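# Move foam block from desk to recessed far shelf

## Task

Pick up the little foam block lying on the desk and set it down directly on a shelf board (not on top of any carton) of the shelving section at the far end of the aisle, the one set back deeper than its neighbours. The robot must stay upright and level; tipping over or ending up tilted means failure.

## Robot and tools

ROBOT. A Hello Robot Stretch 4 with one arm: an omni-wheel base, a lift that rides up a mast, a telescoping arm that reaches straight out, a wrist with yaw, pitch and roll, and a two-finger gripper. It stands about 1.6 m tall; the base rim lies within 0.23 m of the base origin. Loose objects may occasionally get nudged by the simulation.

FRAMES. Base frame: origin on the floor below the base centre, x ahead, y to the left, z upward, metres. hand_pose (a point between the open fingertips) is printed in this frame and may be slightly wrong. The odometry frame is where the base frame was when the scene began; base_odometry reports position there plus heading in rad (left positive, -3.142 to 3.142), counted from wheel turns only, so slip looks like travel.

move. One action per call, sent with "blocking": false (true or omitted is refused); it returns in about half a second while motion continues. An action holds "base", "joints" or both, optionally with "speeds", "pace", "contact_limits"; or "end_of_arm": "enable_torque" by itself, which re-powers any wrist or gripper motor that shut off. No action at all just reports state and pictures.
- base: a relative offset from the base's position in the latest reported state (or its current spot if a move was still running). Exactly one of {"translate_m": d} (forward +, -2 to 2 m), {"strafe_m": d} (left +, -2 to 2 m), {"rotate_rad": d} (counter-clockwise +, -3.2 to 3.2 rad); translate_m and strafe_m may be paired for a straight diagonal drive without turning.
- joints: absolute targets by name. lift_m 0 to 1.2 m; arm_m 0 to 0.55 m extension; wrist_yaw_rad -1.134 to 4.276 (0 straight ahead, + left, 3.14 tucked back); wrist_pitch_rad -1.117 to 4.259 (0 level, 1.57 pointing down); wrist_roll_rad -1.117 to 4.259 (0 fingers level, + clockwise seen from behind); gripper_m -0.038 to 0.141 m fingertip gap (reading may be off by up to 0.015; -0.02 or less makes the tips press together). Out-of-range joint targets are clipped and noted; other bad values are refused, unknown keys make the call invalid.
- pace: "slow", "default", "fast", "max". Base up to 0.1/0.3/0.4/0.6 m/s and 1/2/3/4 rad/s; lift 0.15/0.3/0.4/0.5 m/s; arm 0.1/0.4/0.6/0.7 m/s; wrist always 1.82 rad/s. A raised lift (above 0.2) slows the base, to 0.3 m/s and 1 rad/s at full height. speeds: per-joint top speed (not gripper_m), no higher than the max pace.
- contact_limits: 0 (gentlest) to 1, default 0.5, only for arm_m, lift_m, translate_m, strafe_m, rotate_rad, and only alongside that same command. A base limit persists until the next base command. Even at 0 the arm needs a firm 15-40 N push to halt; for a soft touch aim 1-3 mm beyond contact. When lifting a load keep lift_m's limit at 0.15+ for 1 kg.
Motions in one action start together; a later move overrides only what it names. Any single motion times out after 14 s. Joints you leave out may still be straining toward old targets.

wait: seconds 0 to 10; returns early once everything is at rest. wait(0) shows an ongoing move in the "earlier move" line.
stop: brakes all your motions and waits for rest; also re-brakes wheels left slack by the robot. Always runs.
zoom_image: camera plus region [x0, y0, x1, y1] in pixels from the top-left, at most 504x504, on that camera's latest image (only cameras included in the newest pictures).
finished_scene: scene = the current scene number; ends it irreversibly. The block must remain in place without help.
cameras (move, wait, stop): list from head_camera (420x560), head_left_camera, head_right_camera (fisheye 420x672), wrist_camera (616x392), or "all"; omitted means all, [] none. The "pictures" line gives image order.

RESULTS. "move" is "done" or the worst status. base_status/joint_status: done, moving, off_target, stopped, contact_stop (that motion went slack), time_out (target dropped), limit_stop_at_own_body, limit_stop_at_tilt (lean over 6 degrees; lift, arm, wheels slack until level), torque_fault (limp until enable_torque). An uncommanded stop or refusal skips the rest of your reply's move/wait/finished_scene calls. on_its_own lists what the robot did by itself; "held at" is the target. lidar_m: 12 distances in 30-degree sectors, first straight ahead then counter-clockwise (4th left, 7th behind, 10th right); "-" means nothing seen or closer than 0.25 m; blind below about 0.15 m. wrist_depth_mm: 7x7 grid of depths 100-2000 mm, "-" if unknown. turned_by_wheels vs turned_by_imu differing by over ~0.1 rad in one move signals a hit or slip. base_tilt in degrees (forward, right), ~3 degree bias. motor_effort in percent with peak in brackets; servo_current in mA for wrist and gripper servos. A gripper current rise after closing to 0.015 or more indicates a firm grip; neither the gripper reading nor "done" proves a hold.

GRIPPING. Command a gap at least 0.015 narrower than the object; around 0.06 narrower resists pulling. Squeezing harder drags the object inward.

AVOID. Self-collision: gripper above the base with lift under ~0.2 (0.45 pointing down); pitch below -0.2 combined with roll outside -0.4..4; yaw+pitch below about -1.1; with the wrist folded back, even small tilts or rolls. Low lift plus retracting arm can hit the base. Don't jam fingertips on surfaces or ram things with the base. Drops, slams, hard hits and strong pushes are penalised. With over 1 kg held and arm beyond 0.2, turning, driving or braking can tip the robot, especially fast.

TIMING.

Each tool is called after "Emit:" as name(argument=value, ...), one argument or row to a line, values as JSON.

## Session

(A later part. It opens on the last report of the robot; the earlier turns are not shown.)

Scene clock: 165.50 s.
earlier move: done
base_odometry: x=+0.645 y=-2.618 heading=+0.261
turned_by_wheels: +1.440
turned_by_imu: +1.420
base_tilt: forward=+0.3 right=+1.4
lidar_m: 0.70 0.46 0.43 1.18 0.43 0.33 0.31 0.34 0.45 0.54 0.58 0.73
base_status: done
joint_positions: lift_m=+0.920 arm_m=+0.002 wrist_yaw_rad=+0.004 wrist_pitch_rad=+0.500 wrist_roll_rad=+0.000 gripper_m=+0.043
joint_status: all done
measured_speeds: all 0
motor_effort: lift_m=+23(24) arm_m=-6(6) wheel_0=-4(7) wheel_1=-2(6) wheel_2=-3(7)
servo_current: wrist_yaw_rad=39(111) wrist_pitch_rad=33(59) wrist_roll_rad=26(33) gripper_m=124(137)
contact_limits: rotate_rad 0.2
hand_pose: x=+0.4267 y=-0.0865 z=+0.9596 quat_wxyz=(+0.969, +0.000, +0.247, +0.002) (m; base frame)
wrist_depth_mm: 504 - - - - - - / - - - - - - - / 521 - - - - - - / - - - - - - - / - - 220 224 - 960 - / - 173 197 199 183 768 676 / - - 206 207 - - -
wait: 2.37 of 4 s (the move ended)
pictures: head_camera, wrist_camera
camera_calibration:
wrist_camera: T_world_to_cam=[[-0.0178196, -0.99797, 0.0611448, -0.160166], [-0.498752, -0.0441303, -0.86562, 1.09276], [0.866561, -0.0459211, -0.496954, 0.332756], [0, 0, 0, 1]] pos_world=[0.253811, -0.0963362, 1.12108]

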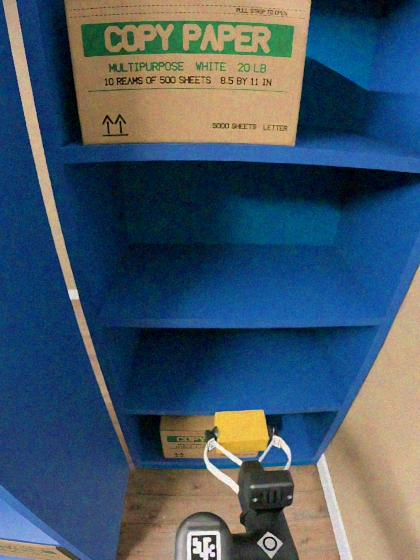

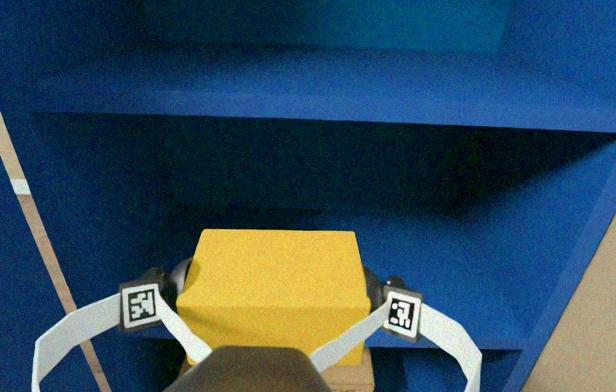

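Emit:
move(
  joints={"lift_m": 1.08},
  blocking=false,
  cameras=[],
)

Emit:
wait(
  seconds=0.7,
  cameras=[],
)

Emit:
move(
  joints={"arm_m": 0.46},
  contact_limits={"arm_m": 0.1},
  blocking=false,
  cameras=[],
)

Emit:
wait(
  seconds=3,
  cameras=["wrist_camera", "head_camera"],
)

Scene clock: 171.83 s.
move: moving
base_odometry: x=+0.645 y=-2.618 heading=+0.261
turned_by_wheels: +0.000
turned_by_imu: -0.001
base_tilt: forward=+0.3 right=+1.2
lidar_m: 0.70 0.48 0.42 1.18 0.45 0.33 0.30 0.36 0.45 0.54 0.58 0.74
base_status: not commanded
joint_positions: lift_m=+0.959 arm_m=+0.002 wrist_yaw_rad=+0.004 wrist_pitch_rad=+0.500 wrist_roll_rad=+0.000 gripper_m=+0.043
joint_status: lift_m moving
measured_speeds: translate_m=+0.000 strafe_m=+0.000 rotate_rad=+0.000 lift_m=+0.149 arm_m=+0.000 wrist_yaw_rad=+0.000 wrist_pitch_rad=+0.000 wrist_roll_rad=+0.000
motor_effort: lift_m=+26(26) arm_m=-6(6) wheel_0=-4(4) wheel_1=-2(2) wheel_2=-3(3)
servo_current: wrist_yaw_rad=20(46) wrist_pitch_rad=46(46) wrist_roll_rad=26(33) gripper_m=130(137)
contact_limits: rotate_rad 0.2
hand_pose: x=+0.4267 y=-0.0865 z=+0.9988 quat_wxyz=(+0.969, +0.000, +0.247, +0.002) (m; base frame)
wrist_depth_mm: 500 - - - - - - / 504 - - - - - - / 525 - - - - - - / - - - - - 1060 - / - - 220 223 - 1008 - / - 173 196 199 183 809 668 / - - - 206 741 148 -
pictures: none
No camera images: "cameras" was empty.

Scene clock: 172.53 s.
earlier move: moving
base_odometry: x=+0.645 y=-2.618 heading=+0.261
turned_by_wheels: +0.000
turned_by_imu: +0.000
base_tilt: forward=+0.3 right=+1.2
lidar_m: 0.71 0.48 0.45 1.17 0.46 0.35 0.31 0.34 0.44 0.55 0.59 0.74
base_status: not commanded
joint_positions: lift_m=+1.070 arm_m=+0.002 wrist_yaw_rad=+0.004 wrist_pitch_rad=+0.500 wrist_roll_rad=+0.000 gripper_m=+0.043
joint_status: lift_m moving
measured_speeds: translate_m=+0.000 strafe_m=+0.000 rotate_rad=+0.000 lift_m=+0.080 arm_m=+0.000 wrist_yaw_rad=+0.000 wrist_pitch_rad=+0.000 wrist_roll_rad=+0.000
motor_effort: lift_m=+24(28) arm_m=-6(6) wheel_0=-4(4) wheel_1=-2(2) wheel_2=-3(3)
servo_current: wrist_yaw_rad=39(46) wrist_pitch_rad=33(52) wrist_roll_rad=33(33) gripper_m=124(137)
contact_limits: rotate_rad 0.2
hand_pose: x=+0.4267 y=-0.0865 z=+1.1103 quat_wxyz=(+0.969, +0.000, +0.247, +0.002) (m; base frame)
wrist_depth_mm: 504 - - - - - - / 508 - - - - - - / 521 - - - - - - / - - - - - - - / - - 220 224 - - - / - 173 196 199 183 - 668 / - - - 207 - 778 -
wait: 0.70 s; no rest
pictures: none
No camera images: "cameras" was empty.

Scene clock: 173.03 s.
move: moving
base_odometry: x=+0.645 y=-2.618 heading=+0.261
turned_by_wheels: +0.000
turned_by_imu: +0.000
base_tilt: forward=+0.3 right=+1.4
lidar_m: 0.70 0.50 0.45 1.17 0.47 0.33 0.31 0.32 0.46 0.54 0.58 0.73
base_status: not commanded
joint_positions: lift_m=+1.080 arm_m=+0.054 wrist_yaw_rad=+0.003 wrist_pitch_rad=+0.500 wrist_roll_rad=+0.000 gripper_m=+0.043
joint_status: lift_m moving; arm_m moving
measured_speeds: translate_m=+0.000 strafe_m=+0.000 rotate_rad=+0.000 lift_m=+0.000 arm_m=+0.198 wrist_yaw_rad=+0.000 wrist_pitch_rad=+0.000 wrist_roll_rad=+0.000
motor_effort: lift_m=+23(26) arm_m=+9(9) wheel_0=-4(4) wheel_1=-2(2) wheel_2=-3(3)
servo_current: wrist_yaw_rad=33(46) wrist_pitch_rad=52(52) wrist_roll_rad=33(33) gripper_m=130(137)
contact_limits: arm_m 0.1; rotate_rad 0.2
hand_pose: x=+0.4787 y=-0.0866 z=+1.1196 quat_wxyz=(+0.969, +0.000, +0.247, +0.002) (m; base frame)
wrist_depth_mm: - - - - - - - / 517 - - - - - - / 525 - - - - 809 - / - - - - - - 603 / - - 220 224 - - - / - 173 197 199 183 - - / - - - 206 - 759 -
pictures: none
No camera images: "cameras" was empty.

Scene clock: 174.97 s.
earlier move: done
base_odometry: x=+0.645 y=-2.618 heading=+0.261
turned_by_wheels: +0.000
turned_by_imu: +0.000
base_tilt: forward=+0.3 right=+1.5
lidar_m: 0.68 0.48 0.42 1.16 0.49 0.33 0.29 0.34 0.45 0.54 0.60 0.75
base_status: not commanded
joint_positions: lift_m=+1.080 arm_m=+0.460 wrist_yaw_rad=+0.003 wrist_pitch_rad=+0.500 wrist_roll_rad=+0.000 gripper_m=+0.043
joint_status: all done
measured_speeds: all 0
motor_effort: lift_m=+24(26) arm_m=+7(10) wheel_0=-4(4) wheel_1=-2(2) wheel_2=-3(3)
servo_current: wrist_yaw_rad=39(46) wrist_pitch_rad=52(52) wrist_roll_rad=26(33) gripper_m=124(137)
contact_limits: arm_m 0.1; rotate_rad 0.2
hand_pose: x=+0.8840 y=-0.0866 z=+1.1196 quat_wxyz=(+0.969, +0.000, +0.247, +0.002) (m; base frame)
wrist_depth_mm: 449 442 442 442 436 433 433 / 477 477 477 473 473 466 466 / 512 517 517 512 508 508 508 / 535 549 549 544 539 544 544 / 433 439 220 224 442 445 449 / 359 174 196 198 184 387 384 / 306 310 207 207 322 314 334
wait: 1.93 of 3 s (the move ended)
pictures: head_camera, wrist_camera
camera_calibration:
wrist_camera: T_world_to_cam=[[-0.0180424, -0.997965, 0.0611567, -0.161652], [-0.49876, -0.0440293, -0.865621, 1.45922], [0.866552, -0.0461204, -0.496951, 0.0160098], [0, 0, 0, 1]] pos_world=[0.711011, -0.0963358, 1.28098]

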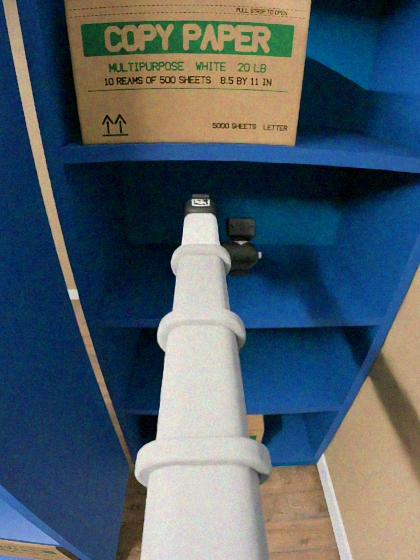

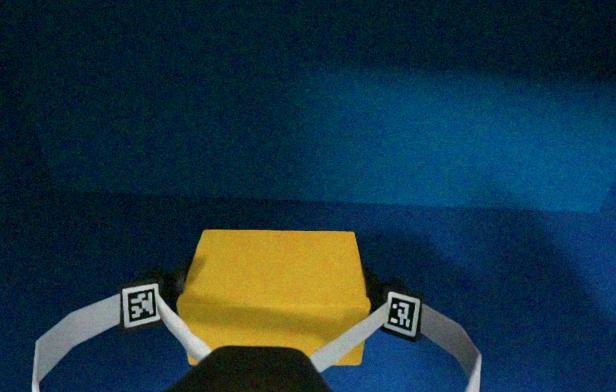

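Emit:
move(
  joints={"lift_m": 0.996, "arm_m": 0.49},
  contact_limits={"lift_m": 0.2},
  blocking=false,
  cameras=[],
)

Emit:
wait(
  seconds=1.5,
  cameras=[],
)

Emit:
move(
  joints={"lift_m": 0.982},
  contact_limits={"lift_m": 0.05},
  pace="slow",
  blocking=false,
  cameras=[],
)

Emit:
wait(
  seconds=1,
  cameras=["wrist_camera"],
)

Scene clock: 183.97 s.
move: moving
base_odometry: x=+0.645 y=-2.618 heading=+0.261
turned_by_wheels: +0.000
turned_by_imu: -0.001
base_tilt: forward=+0.5 right=+1.4
lidar_m: 0.71 0.46 0.43 1.17 0.44 0.34 0.31 0.35 0.46 0.53 0.58 0.73
base_status: not commanded
joint_positions: lift_m=+1.041 arm_m=+0.489 wrist_yaw_rad=+0.003 wrist_pitch_rad=+0.500 wrist_roll_rad=+0.000 gripper_m=+0.043
joint_status: lift_m moving; arm_m moving
measured_speeds: translate_m=+0.000 strafe_m=+0.000 rotate_rad=+0.000 lift_m=-0.149 arm_m=+0.021 wrist_yaw_rad=+0.000 wrist_pitch_rad=+0.000 wrist_roll_rad=+0.000
motor_effort: lift_m=+15(23) arm_m=+6(9) wheel_0=-4(4) wheel_1=-2(2) wheel_2=-2(3)
servo_current: wrist_yaw_rad=26(39) wrist_pitch_rad=52(52) wrist_roll_rad=26(33) gripper_m=124(130)
contact_limits: lift_m 0.2; rotate_rad 0.2
hand_pose: x=+0.9137 y=-0.0866 z=+1.0811 quat_wxyz=(+0.969, +0.000, +0.247, +0.002) (m; base frame)
wrist_depth_mm: 424 415 415 413 413 410 410 / 445 445 449 445 445 439 439 / 484 484 480 480 480 473 469 / 462 508 504 504 504 508 504 / 384 389 229 233 410 410 418 / 319 174 197 199 185 340 340 / 271 276 206 206 283 277 297
pictures: none
No camera images: "cameras" was empty.

Scene clock: 184.80 s.
earlier move: done
base_odometry: x=+0.645 y=-2.618 heading=+0.261
turned_by_wheels: +0.000
turned_by_imu: +0.000
base_tilt: forward=+0.5 right=+1.4
lidar_m: 0.70 0.50 0.43 1.17 0.45 0.32 0.32 0.34 0.43 0.54 0.59 0.74
base_status: not commanded
joint_positions: lift_m=+0.996 arm_m=+0.490 wrist_yaw_rad=+0.003 wrist_pitch_rad=+0.500 wrist_roll_rad=+0.000 gripper_m=+0.043
joint_status: all done
measured_speeds: all 0
motor_effort: lift_m=+14(23) arm_m=+7(11) wheel_0=-4(4) wheel_1=-2(2) wheel_2=-3(3)
servo_current: wrist_yaw_rad=26(46) wrist_pitch_rad=39(52) wrist_roll_rad=26(33) gripper_m=124(130)
contact_limits: lift_m 0.2; rotate_rad 0.2
hand_pose: x=+0.9140 y=-0.0866 z=+1.0364 quat_wxyz=(+0.969, +0.000, +0.247, +0.002) (m; base frame)
wrist_depth_mm: 421 413 415 410 410 407 413 / 449 445 445 442 439 439 436 / 477 480 480 477 477 477 469 / 387 389 399 404 413 415 424 / 306 310 229 233 324 329 332 / 256 174 197 198 184 271 271 / 212 220 206 207 222 221 236
wait: 0.83 of 1.5 s (the move ended)
pictures: none
No camera images: "cameras" was empty.

Scene clock: 185.30 s.
move: moving
base_odometry: x=+0.645 y=-2.618 heading=+0.261
turned_by_wheels: +0.000
turned_by_imu: +0.000
base_tilt: forward=+0.3 right=+1.4
lidar_m: 0.69 0.48 0.43 1.14 0.47 0.32 0.32 0.35 0.45 0.54 0.57 0.73
base_status: not commanded
joint_positions: lift_m=+0.983 arm_m=+0.490 wrist_yaw_rad=+0.003 wrist_pitch_rad=+0.500 wrist_roll_rad=+0.000 gripper_m=+0.043
joint_status: lift_m moving
measured_speeds: translate_m=+0.000 strafe_m=+0.000 rotate_rad=+0.000 lift_m=-0.006 arm_m=+0.000 wrist_yaw_rad=+0.000 wrist_pitch_rad=-0.002 wrist_roll_rad=+0.000
motor_effort: lift_m=+14(16) arm_m=+7(7) wheel_0=-4(4) wheel_1=-2(2) wheel_2=-3(3)
servo_current: wrist_yaw_rad=26(39) wrist_pitch_rad=52(52) wrist_roll_rad=33(33) gripper_m=117(130)
contact_limits: lift_m 0.05; rotate_rad 0.2
hand_pose: x=+0.9140 y=-0.0866 z=+1.0227 quat_wxyz=(+0.969, +0.000, +0.247, +0.002) (m; base frame)
wrist_depth_mm: 421 415 413 413 410 410 413 / 445 442 442 442 439 439 439 / 473 469 477 469 473 473 469 / 382 389 397 402 407 413 421 / 300 304 228 232 320 324 327 / 247 175 196 198 187 264 265 / 208 214 206 206 220 215 229
pictures: none
No camera images: "cameras" was empty.

Scene clock: 185.60 s.
earlier move: done
base_odometry: x=+0.645 y=-2.618 heading=+0.261
turned_by_wheels: +0.000
turned_by_imu: +0.000
base_tilt: forward=+0.4 right=+1.3
lidar_m: 0.70 0.47 0.42 1.19 0.46 0.34 0.31 0.33 0.44 0.55 0.59 0.75
base_status: not commanded
joint_positions: lift_m=+0.983 arm_m=+0.490 wrist_yaw_rad=+0.003 wrist_pitch_rad=+0.500 wrist_roll_rad=+0.000 gripper_m=+0.043
joint_status: all done
measured_speeds: all 0
motor_effort: lift_m=+11(16) arm_m=+7(7) wheel_0=-4(4) wheel_1=-2(2) wheel_2=-3(3)
servo_current: wrist_yaw_rad=39(39) wrist_pitch_rad=39(52) wrist_roll_rad=20(33) gripper_m=111(130)
contact_limits: lift_m 0.05; rotate_rad 0.2
hand_pose: x=+0.9141 y=-0.0866 z=+1.0227 quat_wxyz=(+0.969, +0.000, +0.247, +0.002) (m; base frame)
wrist_depth_mm: 418 415 413 413 410 407 413 / 445 449 442 442 439 439 436 / 473 473 477 473 473 473 469 / 382 389 394 402 407 413 424 / 301 304 227 232 319 324 327 / 246 175 196 199 186 264 265 / 208 213 205 206 220 215 229
wait: 0.30 of 1 s (the move ended)
pictures: wrist_camera
camera_calibration:
wrist_camera: T_world_to_cam=[[-0.0180561, -0.997965, 0.0611533, -0.15517], [-0.498567, -0.0440298, -0.865733, 1.39029], [0.866663, -0.0461208, -0.496757, -0.058453], [0, 0, 0, 1]] pos_world=[0.741011, -0.0963358, 1.18408]

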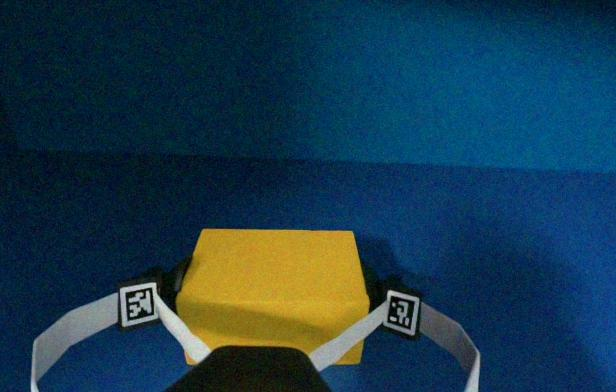

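Emit:
move(
  joints={"lift_m": 0.979},
  contact_limits={"lift_m": 0.05},
  pace="slow",
  blocking=false,
  cameras=[],
)

Emit:
wait(
  seconds=0.6,
  cameras=[],
)

Emit:
move(
  joints={"gripper_m": 0.138},
  blocking=false,
  cameras=[],
)

Emit:
wait(
  seconds=2,
  cameras=["wrist_camera"],
)

Emit:
move(
  joints={"arm_m": 0.3},
  blocking=false,
  cameras=[],
)

Emit:
wait(
  seconds=2,
  cameras=["wrist_camera"],
)

Scene clock: 196.00 s.
move: moving
base_odometry: x=+0.645 y=-2.618 heading=+0.261
turned_by_wheels: +0.000
turned_by_imu: -0.001
base_tilt: forward=+0.4 right=+1.5
lidar_m: 0.69 0.45 0.42 1.17 0.44 0.33 0.31 0.34 0.44 0.55 0.57 0.72
base_status: not commanded
joint_positions: lift_m=+0.980 arm_m=+0.490 wrist_yaw_rad=+0.003 wrist_pitch_rad=+0.498 wrist_roll_rad=+0.000 gripper_m=+0.043
joint_status: lift_m moving
measured_speeds: all 0
motor_effort: lift_m=+9(12) arm_m=+7(7) wheel_0=-3(4) wheel_1=-2(2) wheel_2=-3(3)
servo_current: wrist_yaw_rad=26(46) wrist_pitch_rad=26(46) wrist_roll_rad=26(33) gripper_m=117(124)
contact_limits: lift_m 0.05; rotate_rad 0.2
hand_pose: x=+0.9143 y=-0.0866 z=+1.0202 quat_wxyz=(+0.969, +0.000, +0.246, +0.002) (m; base frame)
wrist_depth_mm: 418 415 410 413 413 410 413 / 445 442 442 442 442 439 436 / 473 473 473 469 473 469 469 / 382 389 399 407 407 415 424 / 301 304 227 231 319 324 329 / 246 176 196 198 186 264 264 / 209 213 205 206 220 214 229
pictures: none
No camera images: "cameras" was empty.

Scene clock: 196.03 s.
earlier move: done
base_odometry: x=+0.645 y=-2.618 heading=+0.261
turned_by_wheels: +0.000
turned_by_imu: +0.000
base_tilt: forward=+0.3 right=+1.3
lidar_m: 0.70 0.50 0.42 1.18 0.44 0.32 0.29 0.34 0.45 0.52 0.60 0.75
base_status: not commanded
joint_positions: lift_m=+0.980 arm_m=+0.490 wrist_yaw_rad=+0.003 wrist_pitch_rad=+0.498 wrist_roll_rad=+0.000 gripper_m=+0.043
joint_status: all done
measured_speeds: all 0
motor_effort: lift_m=+10(12) arm_m=+7(7) wheel_0=-3(4) wheel_1=-2(2) wheel_2=-3(3)
servo_current: wrist_yaw_rad=26(46) wrist_pitch_rad=59(59) wrist_roll_rad=26(33) gripper_m=111(124)
contact_limits: lift_m 0.05; rotate_rad 0.2
hand_pose: x=+0.9143 y=-0.0866 z=+1.0202 quat_wxyz=(+0.969, +0.000, +0.246, +0.002) (m; base frame)
wrist_depth_mm: 418 413 413 413 413 410 413 / 442 442 442 442 439 439 439 / 473 469 477 469 473 477 473 / 382 387 399 404 410 415 424 / 301 304 227 231 319 324 325 / 247 176 196 198 187 263 264 / 209 212 206 206 219 213 229
wait: 0.03 of 0.6 s (the move ended)
pictures: none
No camera images: "cameras" was empty.

Scene clock: 196.53 s.
move: moving
base_odometry: x=+0.645 y=-2.618 heading=+0.261
turned_by_wheels: +0.000
turned_by_imu: +0.000
base_tilt: forward=+0.4 right=+1.4
lidar_m: 0.69 0.45 0.43 1.17 0.44 0.34 0.31 0.34 0.44 0.54 0.58 0.73
base_status: not commanded
joint_positions: lift_m=+0.980 arm_m=+0.490 wrist_yaw_rad=+0.003 wrist_pitch_rad=+0.497 wrist_roll_rad=+0.000 gripper_m=+0.063
joint_status: gripper_m moving
measured_speeds: translate_m=+0.000 strafe_m=+0.000 rotate_rad=+0.000 lift_m=+0.000 arm_m=+0.000 wrist_yaw_rad=+0.000 wrist_pitch_rad=-0.005 wrist_roll_rad=+0.000
motor_effort: lift_m=+10(10) arm_m=+6(7) wheel_0=-3(3) wheel_1=-2(2) wheel_2=-3(3)
servo_current: wrist_yaw_rad=39(46) wrist_pitch_rad=39(59) wrist_roll_rad=26(33) gripper_m=52(104)
contact_limits: lift_m 0.05; rotate_rad 0.2
hand_pose: x=+0.9145 y=-0.0866 z=+1.0205 quat_wxyz=(+0.969, +0.000, +0.246, +0.002) (m; base frame)
wrist_depth_mm: 418 413 413 413 413 413 413 / 442 442 445 442 442 439 442 / 469 477 477 477 473 473 477 / 389 397 402 410 413 418 433 / 303 309 229 234 324 327 330 / 248 187 198 204 186 266 266 / 211 214 211 145 221 223 230
pictures: none
No camera images: "cameras" was empty.

Scene clock: 197.93 s.
earlier move: done
base_odometry: x=+0.645 y=-2.618 heading=+0.261
turned_by_wheels: +0.000
turned_by_imu: +0.000
base_tilt: forward=+0.3 right=+1.5
lidar_m: 0.69 0.48 0.43 1.17 0.42 0.31 0.31 0.35 0.46 0.55 0.58 0.73
base_status: not commanded
joint_positions: lift_m=+0.979 arm_m=+0.490 wrist_yaw_rad=+0.003 wrist_pitch_rad=+0.500 wrist_roll_rad=+0.000 gripper_m=+0.138
joint_status: all done
measured_speeds: all 0
motor_effort: lift_m=+14(14) arm_m=+6(7) wheel_0=-3(3) wheel_1=-2(2) wheel_2=-3(3)
servo_current: wrist_yaw_rad=39(46) wrist_pitch_rad=46(59) wrist_roll_rad=26(33) gripper_m=46(130)
contact_limits: lift_m 0.05; rotate_rad 0.2
hand_pose: x=+0.9141 y=-0.0867 z=+1.0195 quat_wxyz=(+0.969, +0.000, +0.247, +0.001) (m; base frame)
wrist_depth_mm: 418 413 415 410 413 410 418 / 445 445 445 442 442 442 445 / 466 466 466 473 473 473 480 / 355 359 364 373 379 387 392 / 282 287 211 213 297 303 304 / 234 196 206 209 201 248 250 / 205 202 211 208 209 211 217
wait: 1.40 of 2 s (the move ended)
pictures: wrist_camera
camera_calibration:
wrist_camera: T_world_to_cam=[[-0.0184233, -0.99796, 0.0611233, -0.154666], [-0.498459, -0.043827, -0.865805, 1.38755], [0.866717, -0.0464184, -0.496635, -0.0602555], [0, 0, 0, 1]] pos_world=[0.741012, -0.0963351, 1.18087]

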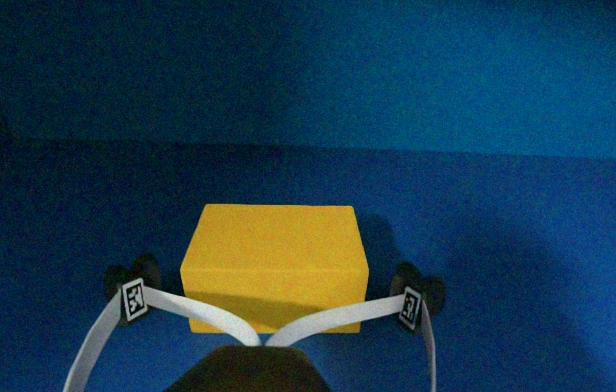

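Scene clock: 198.43 s.
move: moving
base_odometry: x=+0.645 y=-2.618 heading=+0.261
turned_by_wheels: +0.000
turned_by_imu: +0.000
base_tilt: forward=+0.4 right=+1.2
lidar_m: 0.70 0.47 0.44 1.16 0.43 0.33 0.31 0.36 0.43 0.55 0.58 0.73
base_status: not commanded
joint_positions: lift_m=+0.979 arm_m=+0.438 wrist_yaw_rad=+0.003 wrist_pitch_rad=+0.500 wrist_roll_rad=+0.000 gripper_m=+0.138
joint_status: arm_m moving
measured_speeds: translate_m=+0.000 strafe_m=+0.000 rotate_rad=+0.000 lift_m=+0.000 arm_m=-0.198 wrist_yaw_rad=+0.000 wrist_pitch_rad=+0.000 wrist_roll_rad=+0.000
motor_effort: lift_m=+14(14) arm_m=-6(8) wheel_0=-3(3) wheel_1=-2(2) wheel_2=-3(3)
servo_current: wrist_yaw_rad=39(39) wrist_pitch_rad=33(52) wrist_roll_rad=26(33) gripper_m=46(52)
contact_limits: lift_m 0.05; rotate_rad 0.2
hand_pose: x=+0.8621 y=-0.0867 z=+1.0195 quat_wxyz=(+0.969, +0.000, +0.247, +0.001) (m; base frame)
wrist_depth_mm: 462 459 455 452 452 452 452 / 488 492 492 488 488 480 477 / 449 455 512 512 508 512 508 / 353 362 330 270 379 387 392 / 282 287 258 248 297 303 306 / 234 197 242 244 206 248 250 / 206 203 211 208 208 211 217
pictures: none
No camera images: "cameras" was empty.

Scene clock: 199.60 s.
earlier move: done
base_odometry: x=+0.645 y=-2.618 heading=+0.261
turned_by_wheels: +0.000
turned_by_imu: +0.000
base_tilt: forward=+0.1 right=+1.3
lidar_m: 0.70 0.45 0.42 1.16 0.42 0.33 0.30 0.33 0.44 0.55 0.56 0.74
base_status: not commanded
joint_positions: lift_m=+0.979 arm_m=+0.300 wrist_yaw_rad=+0.003 wrist_pitch_rad=+0.500 wrist_roll_rad=+0.000 gripper_m=+0.138
joint_status: all done
measured_speeds: all 0
motor_effort: lift_m=+14(14) arm_m=-6(10) wheel_0=-3(3) wheel_1=-2(2) wheel_2=-3(3)
servo_current: wrist_yaw_rad=39(46) wrist_pitch_rad=33(52) wrist_roll_rad=26(33) gripper_m=39(52)
contact_limits: lift_m 0.05; rotate_rad 0.2
hand_pose: x=+0.7245 y=-0.0867 z=+1.0195 quat_wxyz=(+0.969, +0.000, +0.247, +0.001) (m; base frame)
wrist_depth_mm: 530 585 591 591 591 585 585 / 512 640 640 634 634 634 621 / 445 449 421 377 - - - / 357 362 366 370 379 387 389 / 282 287 291 296 297 303 306 / 258 197 257 259 198 266 266 / - 707 732 - 732 732 -
wait: 1.17 of 2 s (the move ended)
pictures: wrist_camera
camera_calibration:
wrist_camera: T_world_to_cam=[[-0.0184151, -0.99796, 0.0611277, -0.158167], [-0.498577, -0.0438285, -0.865736, 1.29308], [0.86665, -0.0464195, -0.496753, 0.104164], [0, 0, 0, 1]] pos_world=[0.551512, -0.0963351, 1.18088]

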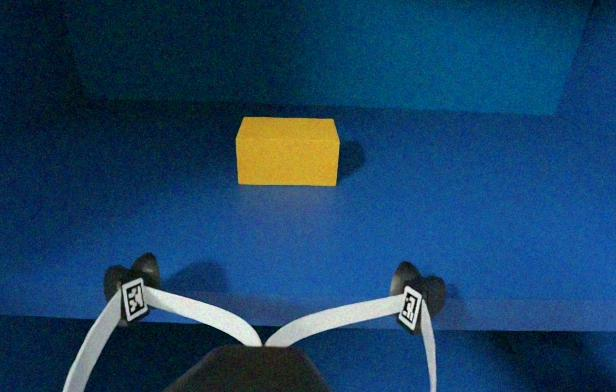

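Emit:
finished_scene(
  scene=2,
)

The scene is finished: the task was done.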